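## Task

Take the sticky-note block off the desk and put it on the counter. The task fails if any carton on the desk ends up on the floor, or if the robot falls over or is left tilted.

## Robot and tools

ROBOT. A LinearBot: a base that can drive in any direction, with a column about 1.7 m high. A carriage rides the column at height lift_m and holds two identical six-joint arms, each with a two-finger gripper. The arm bases sit about 0.57 m + lift_m above the floor, and parts of the carriage hang about 0.15 m lower. A hand reaches 0.78 m from its shoulder but only about 0.38 m below its arm base. A hand is about 0.16 m long and 0.1 m wide (0.14 m opened); the wrist camera sticks out 0.11 m to one side of joint 6's axis; fingertips are about 0.005 m thin in the closing direction and 0.02 m across. The parked arm pose is joints 1-6 = 0, 0.05, 0.05, 1.45, 0, 0; parked, the robot is about 0.85 m wide and 0.65 m long. Cameras: carriage_camera looks forward, tilted about 20 degrees down; left_wrist_camera and right_wrist_camera look out past the fingertips.

FRAMES. All positions are in metres. Base frame: origin on the floor below the base centre, x forward, y left, z up. left_hand and right_hand are the midpoint between that hand's pads, in the base frame; quat_wxyz rotates base axes into hand axes (hand z along the fingers, hand y the opening direction; an upright hand with joints 1, 5, 6 at 0 gives 1, 0, 0, 0). base_odometry is in the odometry frame (the base frame as it was at scene start), counts only wheel turns (slip looks like travel), and heading is radians, left positive, between -3.142 and 3.142. Hand readings often sit above the true hand, more at long reach.

move. Optional keys: base, joints, speeds, min_time_s, cameras. Everything given starts at once; parts may finish at different times. base holds exactly one key, an offset from where the base last measured itself: translate_m (forward +, -2 to 2 m), strafe_m (left +, -2 to 2 m) or rotate_rad (counter-clockwise +, -6.3 to 6.3 rad). joints is a single object naming any joints of either arm, each an absolute target: lift_m 0 to 1 m; for left_ and right_ arms, joint1_rad -2.617 to 3.054 (turn about vertical, 0 forward, + left); joint2_rad 0 to 3.141 (shoulder: 0 upper arm back and level, 1.57 up, 3.14 forward and level); joint3_rad 0 to 3.141 (elbow, 0 folded, 3.14 straight); joint4_rad -1.57 to 1.57 (wrist pitch, + lifts the fingertips); joint5_rad -1.57 to 1.57 (wrist yaw, + swings fingertips right); joint6_rad -2.094 to 2.094 (roll about the fingers, + clockwise seen from the forearm); gripper_m 0 to 0.093 (pad gap). Unnamed joints may still be pushing at older targets. speeds caps top speeds for this action only: translate_m and strafe_m 0.02 to 0.5 m/s, rotate_rad 0.05 to 1.57 rad/s, lift_m 0.08 to 0.25 m/s (the maxima are defaults). min_time_s (0.1 to 8 s) sets a minimum duration for each arm and gripper motion, giving straighter, gentler paths. An action lasts at most 15 s; a drive is cut off after 14 s. Unknown keys make the call invalid; out-of-range values get it refused, and a refusal or a stop skips the rest of that reply's move, wait and finished_scene calls. cameras: a list from carriage_camera, left_wrist_camera, right_wrist_camera, all; omitted or null means all, [] none. A move with no action just reports.

wait: seconds 0 to 10, plus cameras; nothing new is commanded. zoom_image: camera and region [x0, y0, x1, y1] in pixels from the top-left, no larger than 504 by 504, on a camera present in the newest images. finished_scene: scene, the current scene number; irreversible, and the goal must hold without the robot.

RESULTS. The pictures line lists image order. The move line reads done or the worst status. Status words: done (for the base, wheels turned the full amount, slip included); off_target (stopped short, may keep pushing); contact_stop and time_out (target dropped, holding in place); not_followed (joint command not followed: a safety check held that arm back because it would come within millimetres of itself or the other arm; grippers still act); limit_stop_at_motor_heat. on_its_own lists uncommanded behaviour ('held at' is a target). motor_effort is percent of maximum, + toward larger values, peak in brackets, with sizeable error; a lift effort that keeps dropping while lowering means a hand or load is resting on something. drive_wheels is the busiest wheel, sign meaningless. Joint torques follow joint order, include arm weight, and joints 1-3 wrap at ±28 N m. A gripper holding firmly may say off_target and read a few mm under the object width; closed on nothing it reads 0.000 to 0.003. To release, command well above the reading.

CAUTIONS. The base stops on hard wheel pushes but ignores arms, so a drive can bend an arm against furniture; arms never stop on contact and spring to target once freed. To free a stuck base, drive about 0.2 m back the way it came; raise the lift if the carriage rests on something; never reverse under a table edge. Tipping risk grows with a high carriage, stretched or loaded arms, pushing and sudden stops; only images show a lean. Heavy loads sag a hand 7 to 25 cm. Never let the arms strike or squeeze each other, including one gripper closing on the other's fingers. To untangle a held-back arm, first send it its current readings with joint 1 turned away, then move the other arm in a later action. Arms held out, even empty or while you are thinking, heat up: MOTOR HOT appears at 75 °C, and at 100 °C the arm goes limp and drops for 30 to 60 s (OVER-TEMPERATURE FAULT); park arms to cool. Avoid drops, releasing moving objects, slams, shoving cartons off the desk and knocking things over.

Each tool is called after ">>>" by a JSON object that holds its "name" and its "arguments", one argument or row to a line.

## Session

>>> {"name": "move", "arguments": {

}}

Scene clock: 0.00 s.
Joint torques (N m): no reading
base_odometry: x=+0.000 y=+0.000 heading=+0.000
base_status: not commanded
joint_positions: lift_m=+0.300 left_joint1_rad=-0.010 left_joint2_rad=+0.044 left_joint3_rad=+0.048 left_joint4_rad=+1.430 left_joint5_rad=-0.008 left_joint6_rad=-0.004 left_gripper_m=+0.09396 right_joint1_rad=-0.011 right_joint2_rad=+0.047 right_joint3_rad=+0.039 right_joint4_rad=+1.421 right_joint5_rad=-0.003 right_joint6_rad=-0.048 right_gripper_m=+0.09396
joint_status: not commanded
motor_effort: lift_m=+29 drive_wheels=-1
left_hand: x=+0.2675 y=+0.3100 z=+1.2842 quat_wxyz=(+0.998, -0.004, +0.069, -0.007) (m; base frame)
right_hand: x=+0.2731 y=-0.3089 z=+1.2813 quat_wxyz=(+0.996, -0.003, +0.079, -0.029) (m; base frame)
pictures: carriage_camera, left_wrist_camera, right_wrist_camera
Images, in order (width x height): carriage_camera 504x504, left_wrist_camera 504x504, right_wrist_camera 504x504.

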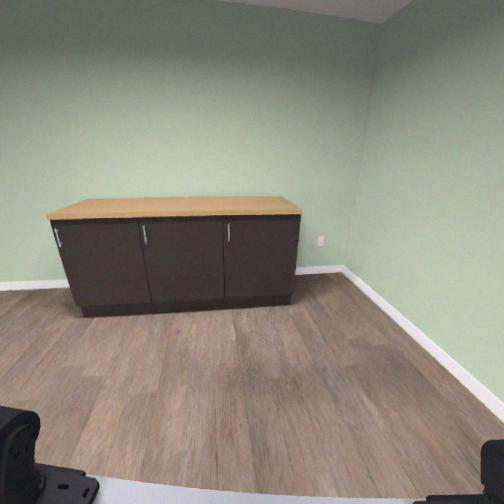

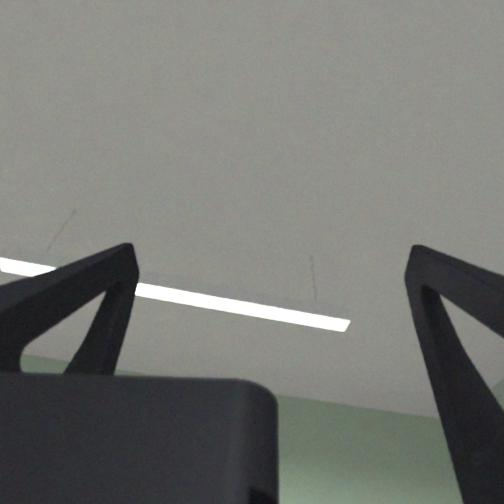

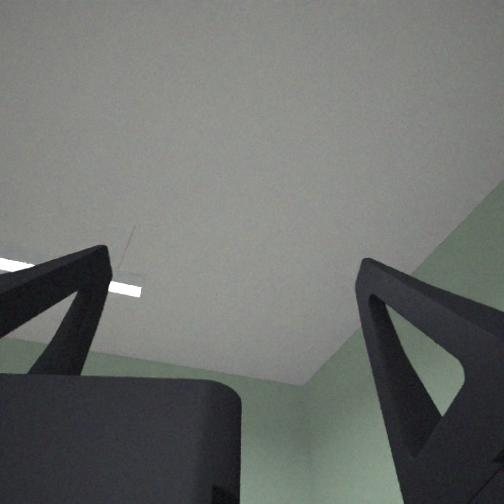

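>>> {"name": "move", "arguments": {
  "base": {"rotate_rad": 1.57},
  "cameras": ["carriage_camera"]
}}

>>> {"name": "move", "arguments": {
  "base": {"rotate_rad": 1.57},
  "cameras": ["carriage_camera"]
}}

>>> {"name": "move", "arguments": {
  "base": {"rotate_rad": 1.57},
  "cameras": ["carriage_camera"]
}}

Scene clock: 7.67 s.
Joint torques (N m): left_arm=[0.61 4.3 6.01 -0.2 -0.11 -0.04] | right_arm=[-0.02 4.23 7.19 -0.04 0 -0.12]
move: done
base_odometry: x=+0.000 y=+0.000 heading=+1.569
base_status: done
joint_positions: lift_m=+0.300 left_joint1_rad=-0.010 left_joint2_rad=+0.044 left_joint3_rad=+0.048 left_joint4_rad=+1.430 left_joint5_rad=-0.008 left_joint6_rad=-0.004 left_gripper_m=+0.09397 right_joint1_rad=-0.011 right_joint2_rad=+0.047 right_joint3_rad=+0.039 right_joint4_rad=+1.420 right_joint5_rad=-0.003 right_joint6_rad=-0.048 right_gripper_m=+0.09397
joint_status: not commanded
motor_effort: lift_m=+30(30) drive_wheels=+6(20)
left_hand: x=+0.2675 y=+0.3100 z=+1.2842 quat_wxyz=(+0.998, -0.004, +0.069, -0.007) (m; base frame)
right_hand: x=+0.2734 y=-0.3089 z=+1.2813 quat_wxyz=(+0.996, -0.003, +0.079, -0.029) (m; base frame)
pictures: carriage_camera
Images, in order (width x height): carriage_camera 504x504.

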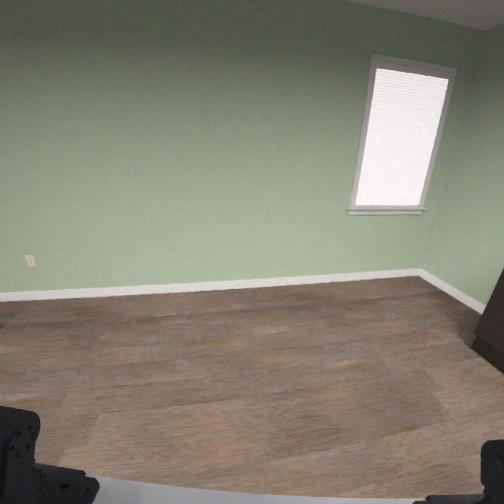

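Scene clock: 10.77 s.
Joint torques (N m): left_arm=[0.66 4.3 6.01 -0.2 -0.11 -0.04] | right_arm=[-0.02 4.21 7.25 -0.04 0.01 -0.12]
move: done
base_odometry: x=+0.000 y=+0.000 heading=+3.139
base_status: done
joint_positions: lift_m=+0.300 left_joint1_rad=-0.010 left_joint2_rad=+0.044 left_joint3_rad=+0.048 left_joint4_rad=+1.429 left_joint5_rad=-0.008 left_joint6_rad=-0.004 left_gripper_m=+0.09398 right_joint1_rad=-0.011 right_joint2_rad=+0.047 right_joint3_rad=+0.039 right_joint4_rad=+1.419 right_joint5_rad=-0.003 right_joint6_rad=-0.048 right_gripper_m=+0.09398
joint_status: not commanded
motor_effort: lift_m=+29(30) drive_wheels=+5(14)
left_hand: x=+0.2676 y=+0.3100 z=+1.2841 quat_wxyz=(+0.998, -0.004, +0.069, -0.007) (m; base frame)
right_hand: x=+0.2734 y=-0.3089 z=+1.2813 quat_wxyz=(+0.996, -0.003, +0.079, -0.029) (m; base frame)
pictures: carriage_camera
Images, in order (width x height): carriage_camera 504x504.

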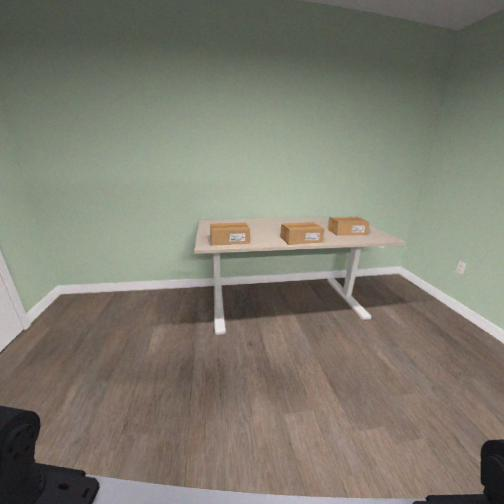

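Scene clock: 13.87 s.
Joint torques (N m): left_arm=[0.59 4.27 5.96 -0.21 -0.11 -0.05] | right_arm=[-0.05 4.26 7.2 -0.02 0 -0.11]
move: done
base_odometry: x=+0.000 y=+0.000 heading=-1.575
base_status: done
joint_positions: lift_m=+0.300 left_joint1_rad=-0.010 left_joint2_rad=+0.044 left_joint3_rad=+0.048 left_joint4_rad=+1.429 left_joint5_rad=-0.008 left_joint6_rad=-0.004 left_gripper_m=+0.09398 right_joint1_rad=-0.011 right_joint2_rad=+0.047 right_joint3_rad=+0.039 right_joint4_rad=+1.419 right_joint5_rad=-0.003 right_joint6_rad=-0.048 right_gripper_m=+0.09398
joint_status: not commanded
motor_effort: lift_m=+29(30) drive_wheels=+7(13)
left_hand: x=+0.2676 y=+0.3100 z=+1.2841 quat_wxyz=(+0.998, -0.004, +0.069, -0.007) (m; base frame)
right_hand: x=+0.2736 y=-0.3089 z=+1.2813 quat_wxyz=(+0.996, -0.003, +0.080, -0.029) (m; base frame)
pictures: carriage_camera
Images, in order (width x height): carriage_camera 504x504.

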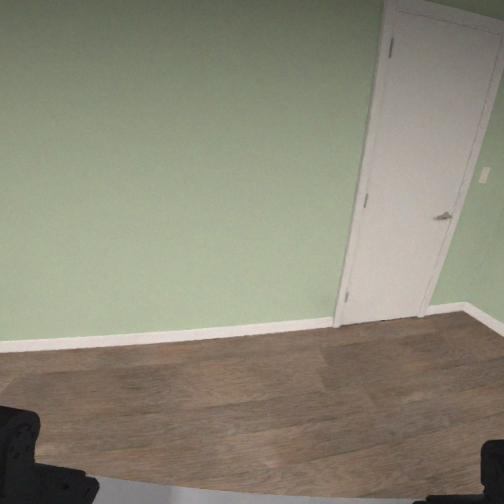

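>>> {"name": "move", "arguments": {
  "base": {"rotate_rad": -1.57},
  "joints": {"lift_m": 0.6},
  "cameras": ["carriage_camera"]
}}

>>> {"name": "zoom_image", "arguments": {
  "camera": "carriage_camera",
  "region": [180, 180, 420, 350]
}}

Scene clock: 23.00 s.
Joint torques (N m): left_arm=[0.59 4.31 5.96 -0.19 -0.12 -0.05] | right_arm=[-0.03 4.26 7.23 -0.03 0 -0.12]
move: done
base_odometry: x=+0.000 y=+0.000 heading=+3.139
base_status: done
joint_positions: lift_m=+0.600 left_joint1_rad=-0.010 left_joint2_rad=+0.044 left_joint3_rad=+0.048 left_joint4_rad=+1.429 left_joint5_rad=-0.008 left_joint6_rad=-0.004 left_gripper_m=+0.09399 right_joint1_rad=-0.011 right_joint2_rad=+0.047 right_joint3_rad=+0.039 right_joint4_rad=+1.419 right_joint5_rad=-0.003 right_joint6_rad=-0.048 right_gripper_m=+0.09399
joint_status: all done
motor_effort: lift_m=+31(38) drive_wheels=+4(18)
left_hand: x=+0.2677 y=+0.3101 z=+1.5840 quat_wxyz=(+0.998, -0.004, +0.069, -0.007) (m; base frame)
right_hand: x=+0.2736 y=-0.3089 z=+1.5811 quat_wxyz=(+0.996, -0.003, +0.080, -0.029) (m; base frame)
pictures: carriage_camera
Images, in order (width x height): carriage_camera 504x504.

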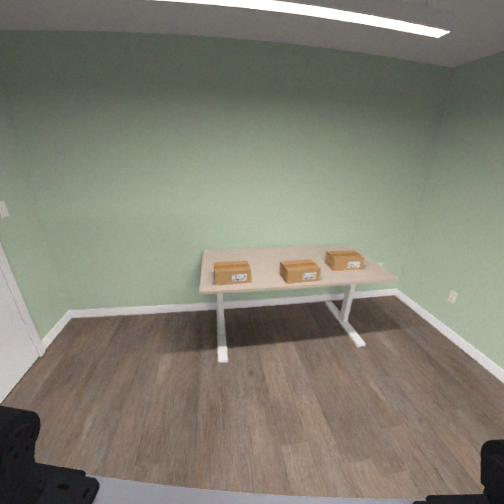

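Scaled by 2.100 from the camera's 504x504 image, which has a finer 720x720 frame.

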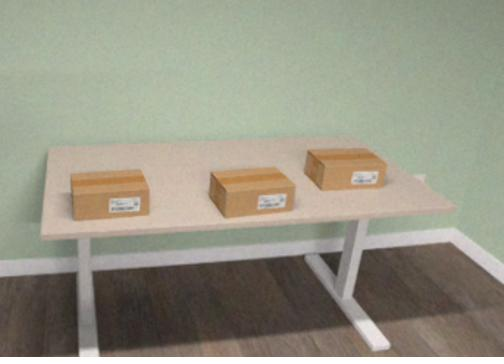

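>>> {"name": "move", "arguments": {
  "base": {"translate_m": 0.6},
  "joints": {"lift_m": 0.9},
  "cameras": ["carriage_camera"]
}}

>>> {"name": "zoom_image", "arguments": {
  "camera": "carriage_camera",
  "region": [160, 250, 460, 450]
}}

Scene clock: 33.10 s.
Joint torques (N m): left_arm=[0.59 4.31 6.05 -0.23 -0.12 -0.05] | right_arm=[-0.05 4.21 7.2 0 0 -0.12]
move: done
base_odometry: x=-0.600 y=+0.003 heading=+3.138
base_status: done
joint_positions: lift_m=+0.900 left_joint1_rad=-0.010 left_joint2_rad=+0.044 left_joint3_rad=+0.048 left_joint4_rad=+1.429 left_joint5_rad=-0.008 left_joint6_rad=-0.004 left_gripper_m=+0.09399 right_joint1_rad=-0.011 right_joint2_rad=+0.047 right_joint3_rad=+0.039 right_joint4_rad=+1.416 right_joint5_rad=-0.003 right_joint6_rad=-0.048 right_gripper_m=+0.09399
joint_status: all done
motor_effort: lift_m=+31(38) drive_wheels=-11(20)
left_hand: x=+0.2677 y=+0.3101 z=+1.8840 quat_wxyz=(+0.998, -0.004, +0.069, -0.007) (m; base frame)
right_hand: x=+0.2743 y=-0.3090 z=+1.8810 quat_wxyz=(+0.996, -0.003, +0.081, -0.029) (m; base frame)
pictures: carriage_camera
Images, in order (width x height): carriage_camera 504x504.

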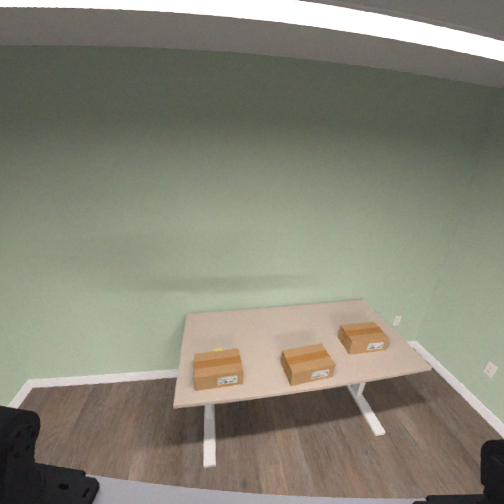

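Scaled by 1.680 from the camera's 504x504 image, which has a finer 720x720 frame.

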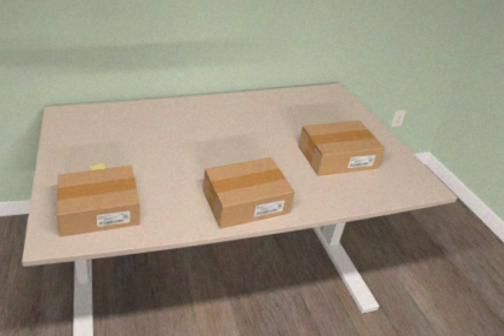

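>>> {"name": "move", "arguments": {
  "joints": {"lift_m": 0.6, "left_joint1_rad": 0, "left_joint2_rad": 1.57, "left_joint3_rad": 1.57, "left_joint4_rad": 0, "left_joint5_rad": 0, "left_joint6_rad": 0},
  "min_time_s": 3,
  "cameras": ["carriage_camera", "left_wrist_camera"]
}}

>>> {"name": "move", "arguments": {
  "joints": {"left_joint1_rad": 0, "left_joint2_rad": 1.57, "left_joint3_rad": 1.57, "left_joint4_rad": -1.4, "left_joint5_rad": 0, "left_joint6_rad": 0},
  "min_time_s": 2,
  "cameras": ["carriage_camera", "left_wrist_camera"]
}}

>>> {"name": "move", "arguments": {
  "joints": {"left_joint1_rad": 0, "left_joint2_rad": 1.2, "left_joint3_rad": 0.8, "left_joint4_rad": -1.2, "left_joint5_rad": 0, "left_joint6_rad": 0},
  "min_time_s": 2,
  "cameras": []
}}

>>> {"name": "move", "arguments": {
  "joints": {"left_joint1_rad": 0, "left_joint2_rad": 2.0, "left_joint3_rad": 1.4, "left_joint4_rad": -1.0, "left_joint5_rad": 0, "left_joint6_rad": 0},
  "min_time_s": 2,
  "cameras": ["carriage_camera", "left_wrist_camera"]
}}

Scene clock: 75.53 s.
Joint torques (N m): left_arm=[1.1 -7.71 10.88 2.43 -0.03 0] | right_arm=[-0.03 4.26 7.19 0.01 0 -0.12]
move: done
base_odometry: x=-0.600 y=+0.003 heading=+3.138
base_status: not commanded
joint_positions: lift_m=+0.600 left_joint1_rad=-0.006 left_joint2_rad=+1.556 left_joint3_rad=+1.544 left_joint4_rad=+0.021 left_joint5_rad=-0.008 left_joint6_rad=-0.004 left_gripper_m=+0.09399 right_joint1_rad=-0.011 right_joint2_rad=+0.047 right_joint3_rad=+0.039 right_joint4_rad=+1.416 right_joint5_rad=-0.003 right_joint6_rad=-0.048 right_gripper_m=+0.09399
joint_status: all done
motor_effort: lift_m=+27(28) drive_wheels=+8(12)
left_hand: x=+0.7406 y=+0.3071 z=+1.5913 quat_wxyz=(+0.710, -0.002, +0.704, -0.001) (m; base frame)
right_hand: x=+0.2743 y=-0.3090 z=+1.5813 quat_wxyz=(+0.996, -0.003, +0.081, -0.029) (m; base frame)
pictures: carriage_camera, left_wrist_camera
Images, in order (width x height): carriage_camera 504x504, left_wrist_camera 504x504.

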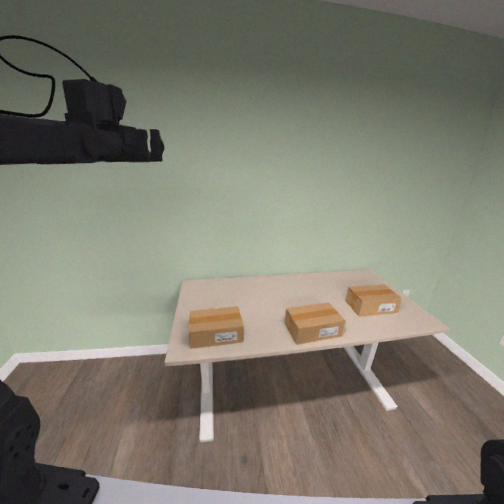

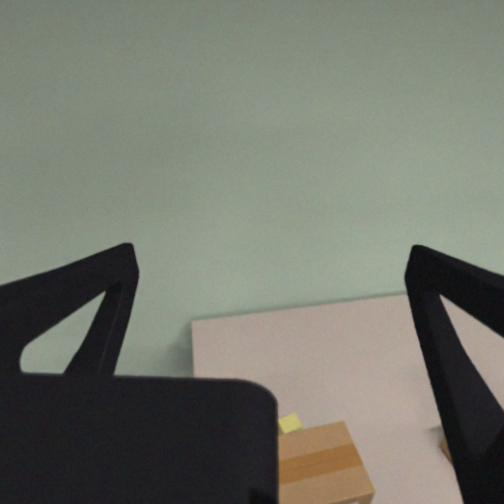

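Scene clock: 77.97 s.
Joint torques (N m): left_arm=[1.06 -6.34 9.54 0.86 -0.03 -0.01] | right_arm=[-0.08 4.22 7.2 0.01 0.01 -0.11]
move: done
base_odometry: x=-0.600 y=+0.003 heading=+3.138
base_status: not commanded
joint_positions: lift_m=+0.600 left_joint1_rad=-0.006 left_joint2_rad=+1.556 left_joint3_rad=+1.545 left_joint4_rad=-1.383 left_joint5_rad=-0.007 left_joint6_rad=-0.004 left_gripper_m=+0.09399 right_joint1_rad=-0.011 right_joint2_rad=+0.047 right_joint3_rad=+0.039 right_joint4_rad=+1.416 right_joint5_rad=-0.003 right_joint6_rad=-0.048 right_gripper_m=+0.09399
joint_status: all done
motor_effort: lift_m=+27(28) drive_wheels=+6(8)
left_hand: x=+0.5377 y=+0.3083 z=+1.3473 quat_wxyz=(+0.088, +0.001, +0.996, +0.003) (m; base frame)
right_hand: x=+0.2743 y=-0.3090 z=+1.5813 quat_wxyz=(+0.996, -0.003, +0.081, -0.029) (m; base frame)
pictures: carriage_camera, left_wrist_camera
Images, in order (width x height): carriage_camera 504x504, left_wrist_camera 504x504.

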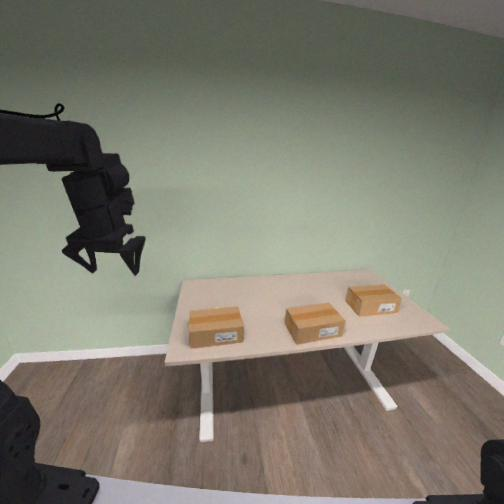

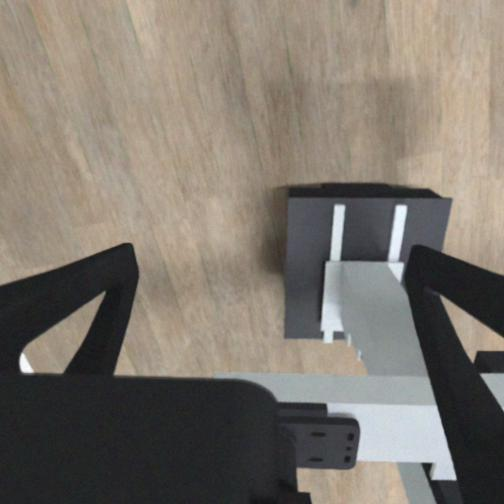

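Scene clock: 80.27 s.
Joint torques (N m): left_arm=[1.05 -4.89 5.42 0.64 -0.04 0] | right_arm=[-0.03 4.25 7.19 0 0.01 -0.12]
move: done
base_odometry: x=-0.600 y=+0.003 heading=+3.138
base_status: not commanded
joint_positions: lift_m=+0.600 left_joint1_rad=-0.006 left_joint2_rad=+1.213 left_joint3_rad=+0.814 left_joint4_rad=-1.213 left_joint5_rad=-0.007 left_joint6_rad=-0.004 left_gripper_m=+0.09399 right_joint1_rad=-0.011 right_joint2_rad=+0.047 right_joint3_rad=+0.039 right_joint4_rad=+1.416 right_joint5_rad=-0.003 right_joint6_rad=-0.048 right_gripper_m=+0.09399
joint_status: all done
motor_effort: lift_m=+28(28) drive_wheels=+7(9)
left_hand: x=+0.3992 y=+0.3091 z=+1.2298 quat_wxyz=(-0.020, +0.001, +1.000, +0.004) (m; base frame)
right_hand: x=+0.2743 y=-0.3090 z=+1.5813 quat_wxyz=(+0.996, -0.003, +0.081, -0.029) (m; base frame)
pictures: none
No camera images: "cameras" was empty.

Scene clock: 82.57 s.
Joint torques (N m): left_arm=[1.09 -9.99 8.58 0.59 -0.03 -0.01] | right_arm=[-0.03 4.25 7.23 0.01 0.01 -0.11]
move: done
base_odometry: x=-0.600 y=+0.003 heading=+3.138
base_status: not commanded
joint_positions: lift_m=+0.600 left_joint1_rad=-0.006 left_joint2_rad=+1.983 left_joint3_rad=+1.379 left_joint4_rad=-1.012 left_joint5_rad=-0.007 left_joint6_rad=-0.004 left_gripper_m=+0.09399 right_joint1_rad=-0.011 right_joint2_rad=+0.047 right_joint3_rad=+0.039 right_joint4_rad=+1.416 right_joint5_rad=-0.003 right_joint6_rad=-0.048 right_gripper_m=+0.09399
joint_status: all done
motor_effort: lift_m=+27(28) drive_wheels=+7(11)
left_hand: x=+0.5833 y=+0.3080 z=+1.1747 quat_wxyz=(-0.022, +0.001, +1.000, +0.004) (m; base frame)
right_hand: x=+0.2743 y=-0.3090 z=+1.5813 quat_wxyz=(+0.996, -0.003, +0.081, -0.029) (m; base frame)
pictures: carriage_camera, left_wrist_camera
Images, in order (width x height): carriage_camera 504x504, left_wrist_camera 504x504.

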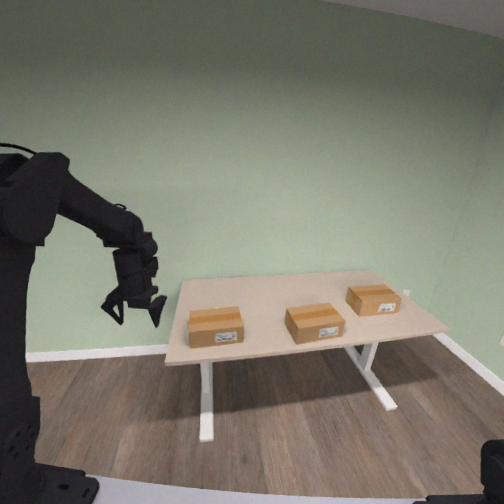

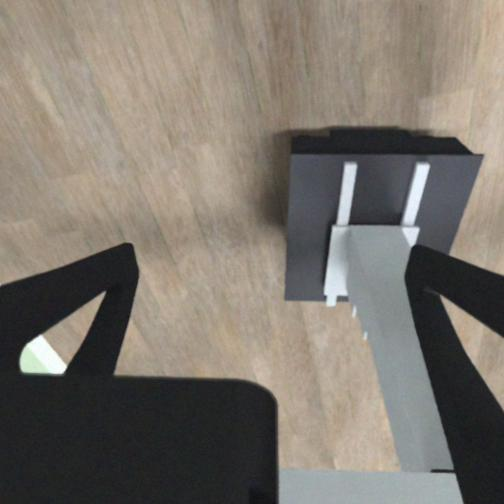

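>>> {"name": "move", "arguments": {
  "joints": {"left_joint1_rad": 0.8, "left_joint2_rad": 1.2, "left_joint3_rad": 0.8, "left_joint4_rad": -1.2, "left_joint5_rad": 0, "left_joint6_rad": 0},
  "min_time_s": 2,
  "cameras": []
}}

>>> {"name": "move", "arguments": {
  "joints": {"left_joint1_rad": 0.0, "left_joint2_rad": 1.2, "left_joint3_rad": 0.8, "left_joint4_rad": 0.4, "left_joint5_rad": 0.6, "left_joint6_rad": 0},
  "min_time_s": 2,
  "cameras": ["carriage_camera", "left_wrist_camera"]
}}

>>> {"name": "move", "arguments": {
  "joints": {"left_joint1_rad": 0.0, "left_joint2_rad": 1.2, "left_joint3_rad": 0.8, "left_joint4_rad": -1.2, "left_joint5_rad": 0.0, "left_joint6_rad": 0.8},
  "min_time_s": 2,
  "cameras": ["carriage_camera", "left_wrist_camera"]
}}

Scene clock: 125.50 s.
Joint torques (N m): left_arm=[0.99 -4.83 5.38 0.38 -0.07 -0.01] | right_arm=[-0.02 4.23 7.17 0.01 0 -0.11]
move: done
base_odometry: x=-0.600 y=+0.003 heading=+3.138
base_status: not commanded
joint_positions: lift_m=+0.600 left_joint1_rad=+0.794 left_joint2_rad=+1.212 left_joint3_rad=+0.814 left_joint4_rad=-1.186 left_joint5_rad=-0.005 left_joint6_rad=-0.004 left_gripper_m=+0.09399 right_joint1_rad=-0.011 right_joint2_rad=+0.047 right_joint3_rad=+0.039 right_joint4_rad=+1.416 right_joint5_rad=-0.003 right_joint6_rad=-0.048 right_gripper_m=+0.09399
joint_status: all done
motor_effort: lift_m=+27(28) drive_wheels=+7(11)
left_hand: x=+0.3535 y=+0.4331 z=+1.2299 quat_wxyz=(-0.007, -0.389, +0.921, +0.000) (m; base frame)
right_hand: x=+0.2743 y=-0.3090 z=+1.5813 quat_wxyz=(+0.996, -0.003, +0.081, -0.029) (m; base frame)
pictures: none
No camera images: "cameras" was empty.

Scene clock: 127.93 s.
Joint torques (N m): left_arm=[0.23 -6.53 6.98 2.57 -0.03 -0.01] | right_arm=[-0.06 4.25 7.23 0.01 0.01 -0.12]
move: done
base_odometry: x=-0.600 y=+0.003 heading=+3.138
base_status: not commanded
joint_positions: lift_m=+0.600 left_joint1_rad=+0.005 left_joint2_rad=+1.212 left_joint3_rad=+0.814 left_joint4_rad=+0.393 left_joint5_rad=+0.592 left_joint6_rad=-0.004 left_gripper_m=+0.09400 right_joint1_rad=-0.011 right_joint2_rad=+0.047 right_joint3_rad=+0.039 right_joint4_rad=+1.416 right_joint5_rad=-0.003 right_joint6_rad=-0.048 right_gripper_m=+0.09399
joint_status: all done
motor_effort: lift_m=+27(28) drive_wheels=+6(9)
left_hand: x=+0.6263 y=+0.2151 z=+1.4746 quat_wxyz=(+0.675, +0.203, +0.679, -0.206) (m; base frame)
right_hand: x=+0.2743 y=-0.3090 z=+1.5813 quat_wxyz=(+0.996, -0.003, +0.081, -0.029) (m; base frame)
pictures: carriage_camera, left_wrist_camera
Images, in order (width x height): carriage_camera 504x504, left_wrist_camera 504x504.

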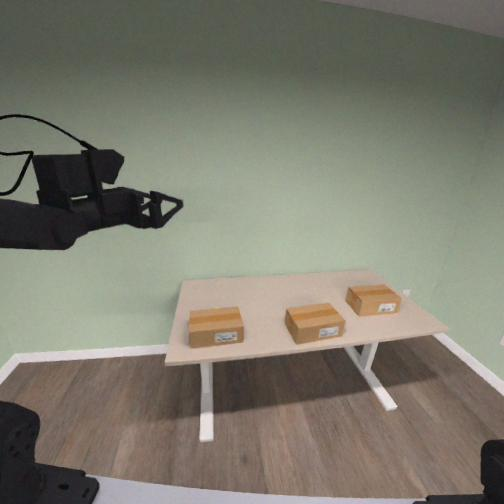

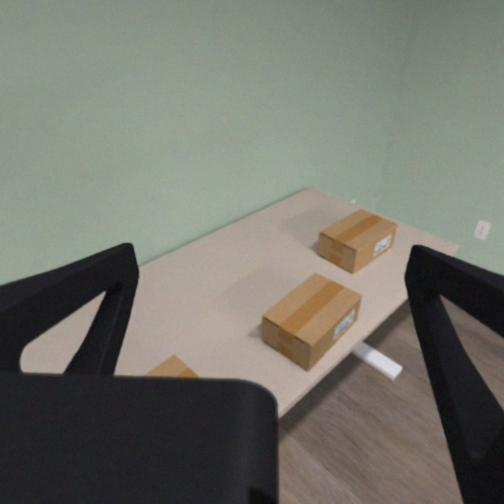

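Scene clock: 130.37 s.
Joint torques (N m): left_arm=[0.2 -4.83 5.37 0.32 -0.14 0.06] | right_arm=[-0.02 4.23 7.2 0 0 -0.12]
move: done
base_odometry: x=-0.600 y=+0.003 heading=+3.138
base_status: not commanded
joint_positions: lift_m=+0.600 left_joint1_rad=+0.005 left_joint2_rad=+1.212 left_joint3_rad=+0.814 left_joint4_rad=-1.185 left_joint5_rad=+0.008 left_joint6_rad=+0.790 left_gripper_m=+0.09400 right_joint1_rad=-0.011 right_joint2_rad=+0.047 right_joint3_rad=+0.039 right_joint4_rad=+1.416 right_joint5_rad=-0.003 right_joint6_rad=-0.048 right_gripper_m=+0.09399
joint_status: all done
motor_effort: lift_m=+28(28) drive_wheels=+6(9)
left_hand: x=+0.4062 y=+0.3085 z=+1.2299 quat_wxyz=(-0.004, +0.383, +0.924, -0.006) (m; base frame)
right_hand: x=+0.2743 y=-0.3090 z=+1.5813 quat_wxyz=(+0.996, -0.003, +0.081, -0.029) (m; base frame)
pictures: carriage_camera, left_wrist_camera
Images, in order (width x height): carriage_camera 504x504, left_wrist_camera 504x504.

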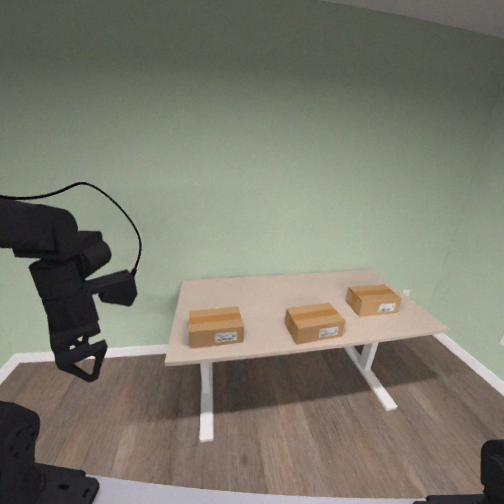

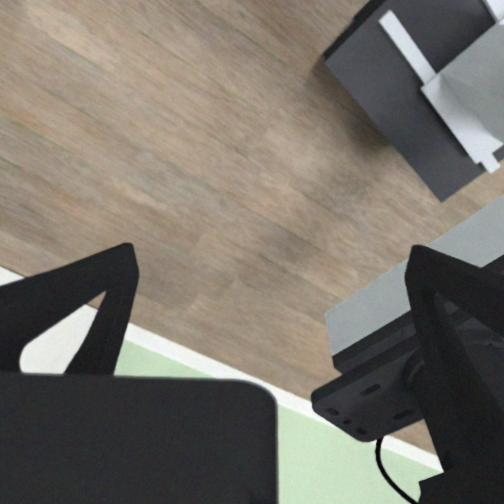

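>>> {"name": "move", "arguments": {
  "joints": {"lift_m": 0.9, "left_joint1_rad": 0.0, "left_joint2_rad": 0.05, "left_joint3_rad": 0.05, "left_joint4_rad": 1.45, "left_joint5_rad": 0.0, "left_joint6_rad": 0.0},
  "base": {"rotate_rad": 0.17},
  "min_time_s": 2,
  "cameras": ["carriage_camera"]
}}

>>> {"name": "move", "arguments": {
  "base": {"strafe_m": -0.33},
  "cameras": ["carriage_camera"]
}}

>>> {"name": "zoom_image", "arguments": {
  "camera": "carriage_camera",
  "region": [100, 280, 400, 480]
}}

Scene clock: 197.90 s.
Joint torques (N m): left_arm=[0.38 3.4 4.72 -0.04 -0.18 -0.12] | right_arm=[-0.06 4.3 7.19 -0.01 0 -0.11]
move: done
base_odometry: x=-0.601 y=+0.003 heading=-2.976
base_status: done
joint_positions: lift_m=+0.900 left_joint1_rad=+0.003 left_joint2_rad=+0.059 left_joint3_rad=+0.063 left_joint4_rad=+1.435 left_joint5_rad=+0.004 left_joint6_rad=+0.009 left_gripper_m=+0.09400 right_joint1_rad=-0.011 right_joint2_rad=+0.047 right_joint3_rad=+0.039 right_joint4_rad=+1.417 right_joint5_rad=-0.003 right_joint6_rad=-0.048 right_gripper_m=+0.09399
joint_status: all done
motor_effort: lift_m=+31(37) drive_wheels=+7(13)
left_hand: x=+0.2663 y=+0.3084 z=+1.8882 quat_wxyz=(+0.998, +0.002, +0.066, +0.006) (m; base frame)
right_hand: x=+0.2741 y=-0.3090 z=+1.8811 quat_wxyz=(+0.996, -0.003, +0.081, -0.029) (m; base frame)
pictures: carriage_camera
Images, in order (width x height): carriage_camera 504x504.

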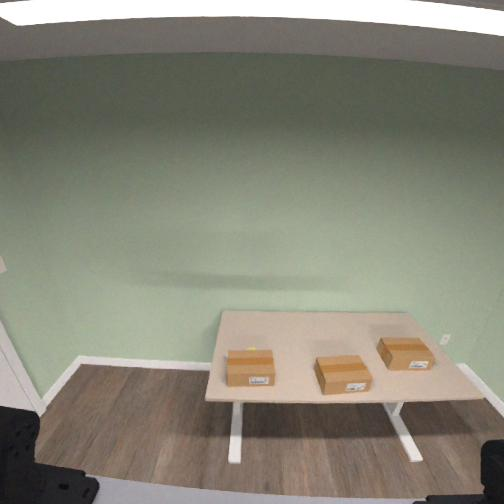

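Scene clock: 200.50 s.
Joint torques (N m): left_arm=[0.42 3.45 4.68 -0.09 -0.16 -0.14] | right_arm=[-0.05 4.23 7.16 -0.02 0.01 -0.11]
move: done
base_odometry: x=-0.656 y=+0.328 heading=-2.975
base_status: done
joint_positions: lift_m=+0.900 left_joint1_rad=+0.002 left_joint2_rad=+0.059 left_joint3_rad=+0.063 left_joint4_rad=+1.439 left_joint5_rad=+0.003 left_joint6_rad=+0.008 left_gripper_m=+0.09400 right_joint1_rad=-0.010 right_joint2_rad=+0.047 right_joint3_rad=+0.039 right_joint4_rad=+1.417 right_joint5_rad=-0.003 right_joint6_rad=-0.048 right_gripper_m=+0.09399
joint_status: not commanded
motor_effort: lift_m=+31(31) drive_wheels=-10(20)
left_hand: x=+0.2653 y=+0.3085 z=+1.8883 quat_wxyz=(+0.998, +0.002, +0.064, +0.005) (m; base frame)
right_hand: x=+0.2739 y=-0.3089 z=+1.8811 quat_wxyz=(+0.996, -0.003, +0.080, -0.029) (m; base frame)
pictures: carriage_camera
Images, in order (width x height): carriage_camera 504x504.

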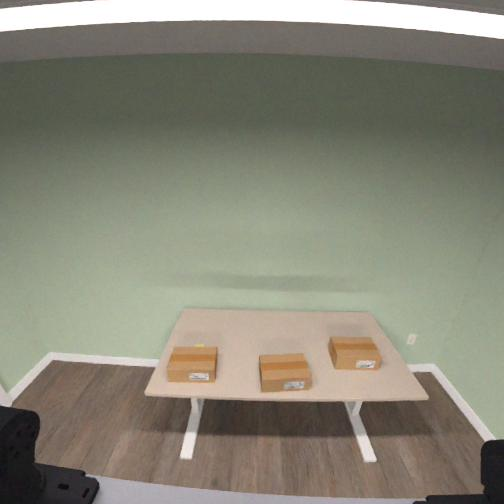

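Scaled by 1.680 from the camera's 504x504 image, which has a finer 720x720 frame.

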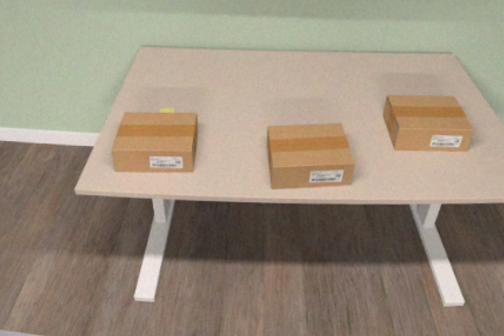

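>>> {"name": "move", "arguments": {
  "base": {"translate_m": 0.45},
  "joints": {"left_joint1_rad": 0.0, "left_joint2_rad": 1.57, "left_joint3_rad": 1.57, "left_joint4_rad": -1.57},
  "min_time_s": 3,
  "cameras": ["carriage_camera", "left_wrist_camera"]
}}

Scene clock: 214.03 s.
Joint torques (N m): left_arm=[0.46 -6.04 8.88 0.42 -0.14 -0.14] | right_arm=[-0.08 4.23 7.17 0.02 0.01 -0.12]
move: done
base_odometry: x=-1.099 y=+0.254 heading=-2.976
base_status: done
joint_positions: lift_m=+0.900 left_joint1_rad=+0.002 left_joint2_rad=+1.557 left_joint3_rad=+1.548 left_joint4_rad=-1.554 left_joint5_rad=+0.003 left_joint6_rad=+0.008 left_gripper_m=+0.09400 right_joint1_rad=-0.010 right_joint2_rad=+0.047 right_joint3_rad=+0.039 right_joint4_rad=+1.416 right_joint5_rad=-0.003 right_joint6_rad=-0.048 right_gripper_m=+0.09399
joint_status: all done
motor_effort: lift_m=+31(31) drive_wheels=-9(14)
left_hand: x=+0.4965 y=+0.3090 z=+1.6437 quat_wxyz=(+0.004, +0.003, +1.000, -0.002) (m; base frame)
right_hand: x=+0.2744 y=-0.3089 z=+1.8810 quat_wxyz=(+0.996, -0.003, +0.081, -0.029) (m; base frame)
pictures: carriage_camera, left_wrist_camera
Images, in order (width x height): carriage_camera 504x504, left_wrist_camera 504x504.

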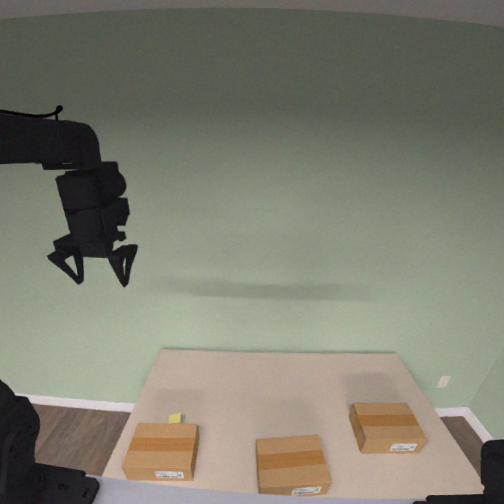

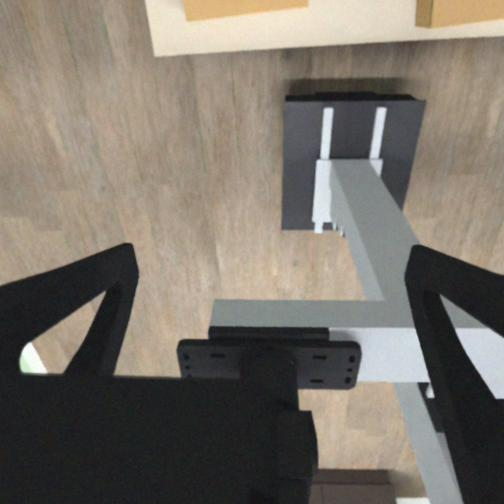

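>>> {"name": "move", "arguments": {
  "base": {"translate_m": 0.25},
  "cameras": ["carriage_camera", "left_wrist_camera"]
}}

Scene clock: 234.17 s.
Joint torques (N m): left_arm=[0.47 -6.64 8.76 0.47 -0.15 -0.14] | right_arm=[-0.05 4.25 7.15 0.02 0 -0.12]
move: done
base_odometry: x=-1.346 y=+0.213 heading=-2.976
base_status: done
joint_positions: lift_m=+0.900 left_joint1_rad=+0.001 left_joint2_rad=+1.563 left_joint3_rad=+1.549 left_joint4_rad=-1.562 left_joint5_rad=+0.003 left_joint6_rad=+0.008 left_gripper_m=+0.09400 right_joint1_rad=-0.010 right_joint2_rad=+0.047 right_joint3_rad=+0.039 right_joint4_rad=+1.414 right_joint5_rad=-0.003 right_joint6_rad=-0.048 right_gripper_m=+0.09399
joint_status: not commanded
motor_effort: lift_m=+31(31) drive_wheels=-10(16)
left_hand: x=+0.4951 y=+0.3088 z=+1.6425 quat_wxyz=(-0.003, +0.003, +1.000, -0.002) (m; base frame)
right_hand: x=+0.2746 y=-0.3089 z=+1.8810 quat_wxyz=(+0.996, -0.003, +0.082, -0.029) (m; base frame)
pictures: carriage_camera, left_wrist_camera
Images, in order (width x height): carriage_camera 504x504, left_wrist_camera 504x504.

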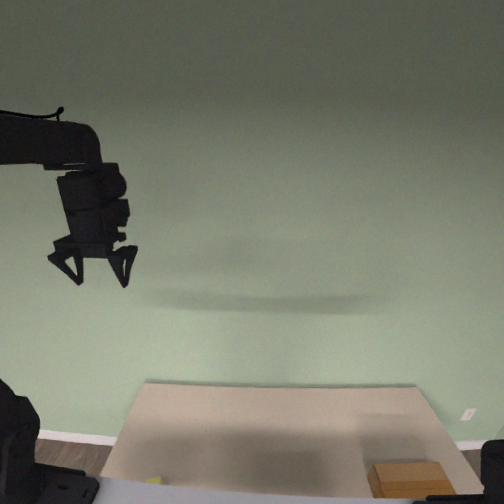

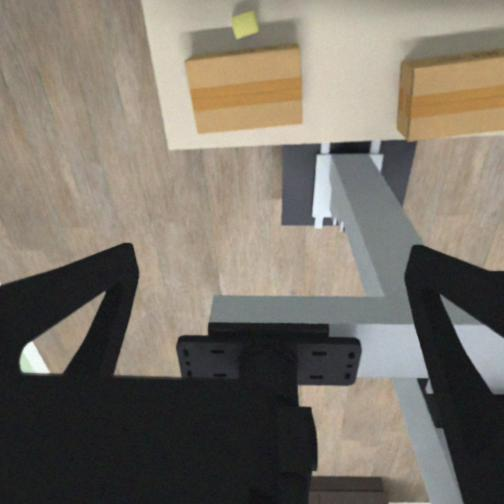

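>>> {"name": "move", "arguments": {
  "joints": {"left_joint1_rad": 0.0, "left_joint2_rad": 2.332, "left_joint3_rad": 1.722, "left_joint4_rad": -0.961},
  "min_time_s": 2,
  "cameras": ["left_wrist_camera"]
}}

>>> {"name": "move", "arguments": {
  "joints": {"lift_m": 0.75},
  "cameras": ["carriage_camera", "left_wrist_camera"]
}}

Scene clock: 269.57 s.
Joint torques (N m): left_arm=[0.51 -12.94 8.62 0.66 -0.14 -0.13] | right_arm=[-0.05 4.25 7.2 0.03 0.01 -0.13]
move: done
base_odometry: x=-1.346 y=+0.213 heading=-2.976
base_status: not commanded
joint_positions: lift_m=+0.900 left_joint1_rad=+0.001 left_joint2_rad=+2.313 left_joint3_rad=+1.701 left_joint4_rad=-0.974 left_joint5_rad=+0.003 left_joint6_rad=+0.008 left_gripper_m=+0.09400 right_joint1_rad=-0.010 right_joint2_rad=+0.047 right_joint3_rad=+0.039 right_joint4_rad=+1.414 right_joint5_rad=-0.003 right_joint6_rad=-0.048 right_gripper_m=+0.09399
joint_status: all done
motor_effort: lift_m=+31(31) drive_wheels=-8(10)
left_hand: x=+0.6625 y=+0.3091 z=+1.4250 quat_wxyz=(-0.007, +0.003, +1.000, -0.002) (m; base frame)
right_hand: x=+0.2746 y=-0.3089 z=+1.8810 quat_wxyz=(+0.996, -0.003, +0.082, -0.029) (m; base frame)
pictures: left_wrist_camera
Images, in order (width x height): left_wrist_camera 504x504.

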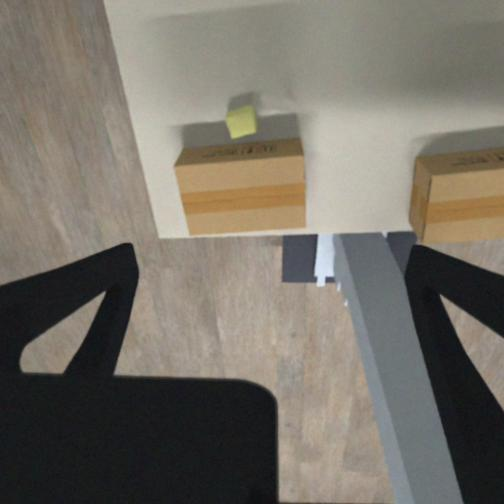

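Scene clock: 270.70 s.
Joint torques (N m): left_arm=[0.51 -14.35 7.68 0.59 -0.14 -0.13] | right_arm=[-0.06 4.21 7.21 0.03 0.02 -0.13]
move: done
base_odometry: x=-1.346 y=+0.213 heading=-2.976
base_status: not commanded
joint_positions: lift_m=+0.750 left_joint1_rad=+0.001 left_joint2_rad=+2.326 left_joint3_rad=+1.710 left_joint4_rad=-0.967 left_joint5_rad=+0.003 left_joint6_rad=+0.008 left_gripper_m=+0.09400 right_joint1_rad=-0.010 right_joint2_rad=+0.047 right_joint3_rad=+0.039 right_joint4_rad=+1.414 right_joint5_rad=-0.003 right_joint6_rad=-0.048 right_gripper_m=+0.09399
joint_status: all done
motor_effort: lift_m=+28(29) drive_wheels=-8(10)
left_hand: x=+0.6652 y=+0.3091 z=+1.2719 quat_wxyz=(-0.006, +0.003, +1.000, -0.002) (m; base frame)
right_hand: x=+0.2746 y=-0.3089 z=+1.7313 quat_wxyz=(+0.996, -0.003, +0.082, -0.029) (m; base frame)
pictures: carriage_camera, left_wrist_camera
Images, in order (width x height): carriage_camera 504x504, left_wrist_camera 504x504.

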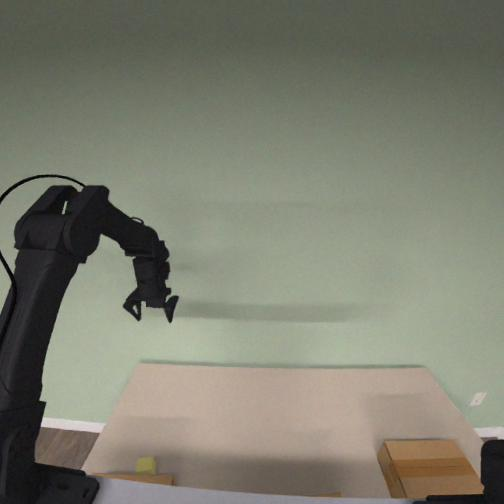

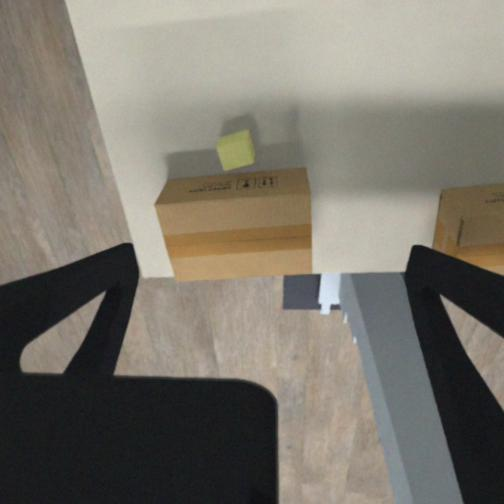

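>>> {"name": "zoom_image", "arguments": {
  "camera": "left_wrist_camera",
  "region": [50, 100, 350, 300]
}}

>>> {"name": "zoom_image", "arguments": {
  "camera": "carriage_camera",
  "region": [50, 354, 200, 504]
}}

Scaled by 1.680 from the camera's 504x504 image, which has a finer 720x720 frame.

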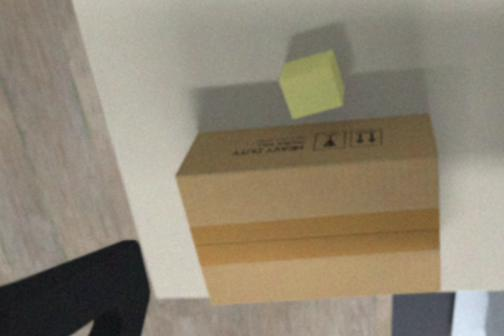

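Scaled by 3.360 from the camera's 504x504 image, which has a finer 720x720 frame.

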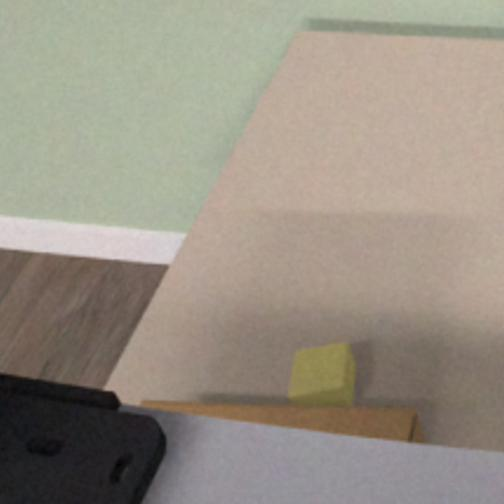

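>>> {"name": "move", "arguments": {
  "joints": {"lift_m": 0.55},
  "cameras": ["left_wrist_camera"]
}}

>>> {"name": "zoom_image", "arguments": {
  "camera": "left_wrist_camera",
  "region": [100, 150, 400, 400]
}}

Scene clock: 324.60 s.
Joint torques (N m): left_arm=[0.5 -14.41 7.54 0.59 -0.14 -0.13] | right_arm=[-0.08 4.25 7.21 0.03 0 -0.11]
move: done
base_odometry: x=-1.346 y=+0.213 heading=-2.976
base_status: not commanded
joint_positions: lift_m=+0.550 left_joint1_rad=+0.001 left_joint2_rad=+2.327 left_joint3_rad=+1.711 left_joint4_rad=-0.966 left_joint5_rad=+0.003 left_joint6_rad=+0.008 left_gripper_m=+0.09400 right_joint1_rad=-0.010 right_joint2_rad=+0.047 right_joint3_rad=+0.039 right_joint4_rad=+1.414 right_joint5_rad=-0.003 right_joint6_rad=-0.048 right_gripper_m=+0.09399
joint_status: all done
motor_effort: lift_m=+28(29) drive_wheels=-8(10)
left_hand: x=+0.6660 y=+0.3091 z=+1.0720 quat_wxyz=(-0.005, +0.003, +1.000, -0.002) (m; base frame)
right_hand: x=+0.2746 y=-0.3089 z=+1.5313 quat_wxyz=(+0.996, -0.003, +0.082, -0.029) (m; base frame)
pictures: left_wrist_camera
Images, in order (width x height): left_wrist_camera 504x504.

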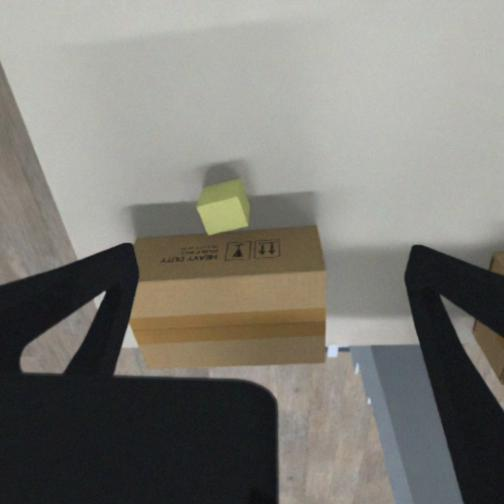

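Scaled by 1.680 from the camera's 504x504 image, which has a finer 720x720 frame.

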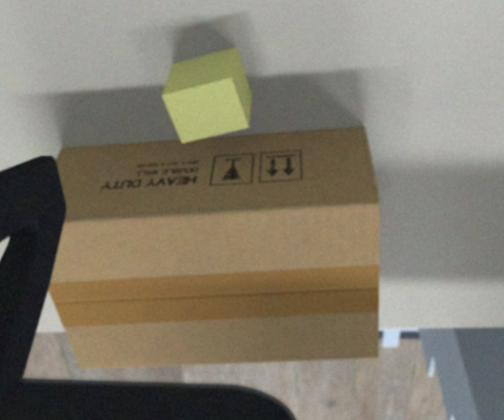

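>>> {"name": "move", "arguments": {
  "joints": {"lift_m": 0.65, "left_joint1_rad": 0.16, "left_joint2_rad": 2.732, "left_joint3_rad": 1.385, "left_joint4_rad": -0.573, "left_joint6_rad": 0},
  "min_time_s": 2.5,
  "cameras": ["carriage_camera", "left_wrist_camera"]
}}

>>> {"name": "zoom_image", "arguments": {
  "camera": "left_wrist_camera",
  "region": [100, 150, 400, 400]
}}

Scene clock: 379.63 s.
Joint torques (N m): left_arm=[1.02 -11.71 2.09 -0.18 -0.15 -0.14] | right_arm=[-0.02 4.26 7.17 0.03 0.01 -0.12]
move: done
base_odometry: x=-1.346 y=+0.213 heading=-2.976
base_status: not commanded
joint_positions: lift_m=+0.650 left_joint1_rad=+0.155 left_joint2_rad=+2.713 left_joint3_rad=+1.393 left_joint4_rad=-0.588 left_joint5_rad=+0.003 left_joint6_rad=+0.008 left_gripper_m=+0.09400 right_joint1_rad=-0.010 right_joint2_rad=+0.047 right_joint3_rad=+0.039 right_joint4_rad=+1.414 right_joint5_rad=-0.003 right_joint6_rad=-0.048 right_gripper_m=+0.09399
joint_status: all done
motor_effort: lift_m=+30(38) drive_wheels=-8(10)
left_hand: x=+0.5274 y=+0.3544 z=+0.9732 quat_wxyz=(-0.167, -0.073, +0.983, -0.015) (m; base frame)
right_hand: x=+0.2746 y=-0.3089 z=+1.6310 quat_wxyz=(+0.996, -0.003, +0.082, -0.029) (m; base frame)
pictures: carriage_camera, left_wrist_camera
Images, in order (width x height): carriage_camera 504x504, left_wrist_camera 504x504.

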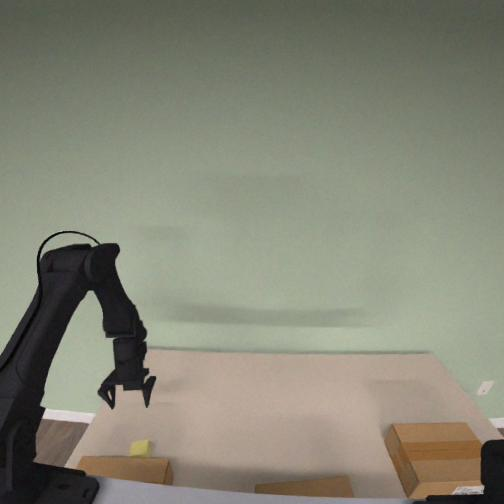

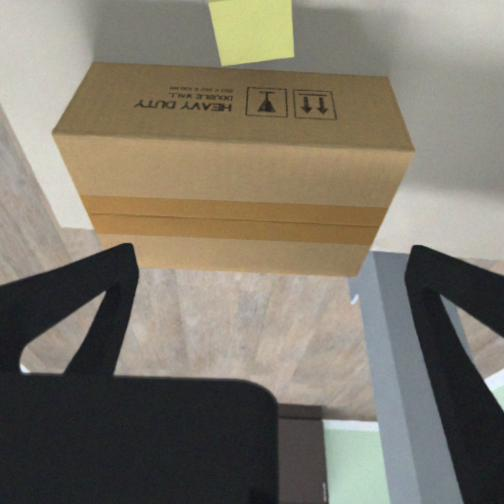

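Scaled by 1.680 from the camera's 504x504 image, which has a finer 720x720 frame.

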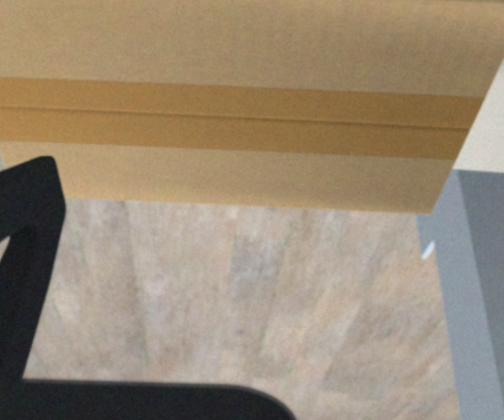

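>>> {"name": "move", "arguments": {
  "joints": {"lift_m": 0.54, "left_joint1_rad": 0.177, "left_joint2_rad": 2.726, "left_joint3_rad": 1.295, "left_joint4_rad": -0.5, "left_joint6_rad": -0.11},
  "min_time_s": 2.0,
  "cameras": ["carriage_camera", "left_wrist_camera"]
}}

Scene clock: 403.43 s.
Joint torques (N m): left_arm=[1.03 -12.74 1.46 -0.2 -0.15 -0.11] | right_arm=[-0.09 4.22 7.2 0.03 0.01 -0.12]
move: done
base_odometry: x=-1.346 y=+0.213 heading=-2.976
base_status: not commanded
joint_positions: lift_m=+0.540 left_joint1_rad=+0.172 left_joint2_rad=+2.724 left_joint3_rad=+1.303 left_joint4_rad=-0.515 left_joint5_rad=+0.003 left_joint6_rad=-0.101 left_gripper_m=+0.09400 right_joint1_rad=-0.010 right_joint2_rad=+0.047 right_joint3_rad=+0.039 right_joint4_rad=+1.414 right_joint5_rad=-0.003 right_joint6_rad=-0.048 right_gripper_m=+0.09399
joint_status: all done
motor_effort: lift_m=+28(29) drive_wheels=-7(9)
left_hand: x=+0.4983 y=+0.3545 z=+0.8522 quat_wxyz=(-0.181, -0.134, +0.974, -0.008) (m; base frame)
right_hand: x=+0.2746 y=-0.3089 z=+1.5212 quat_wxyz=(+0.996, -0.003, +0.082, -0.029) (m; base frame)
pictures: carriage_camera, left_wrist_camera
Images, in order (width x height): carriage_camera 504x504, left_wrist_camera 504x504.

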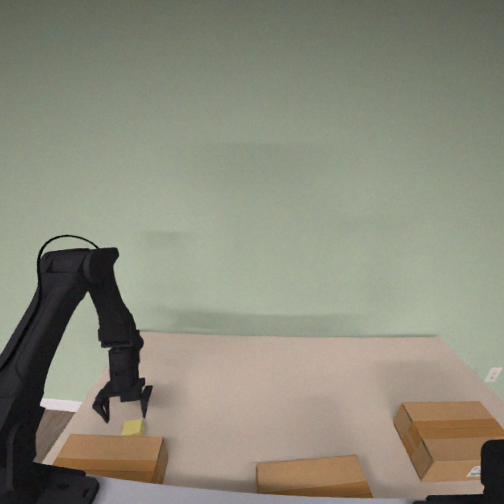

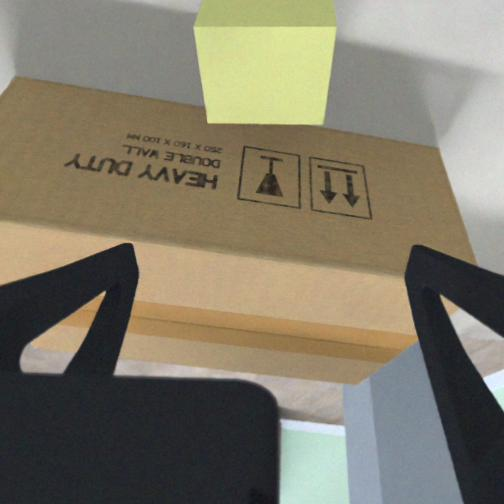

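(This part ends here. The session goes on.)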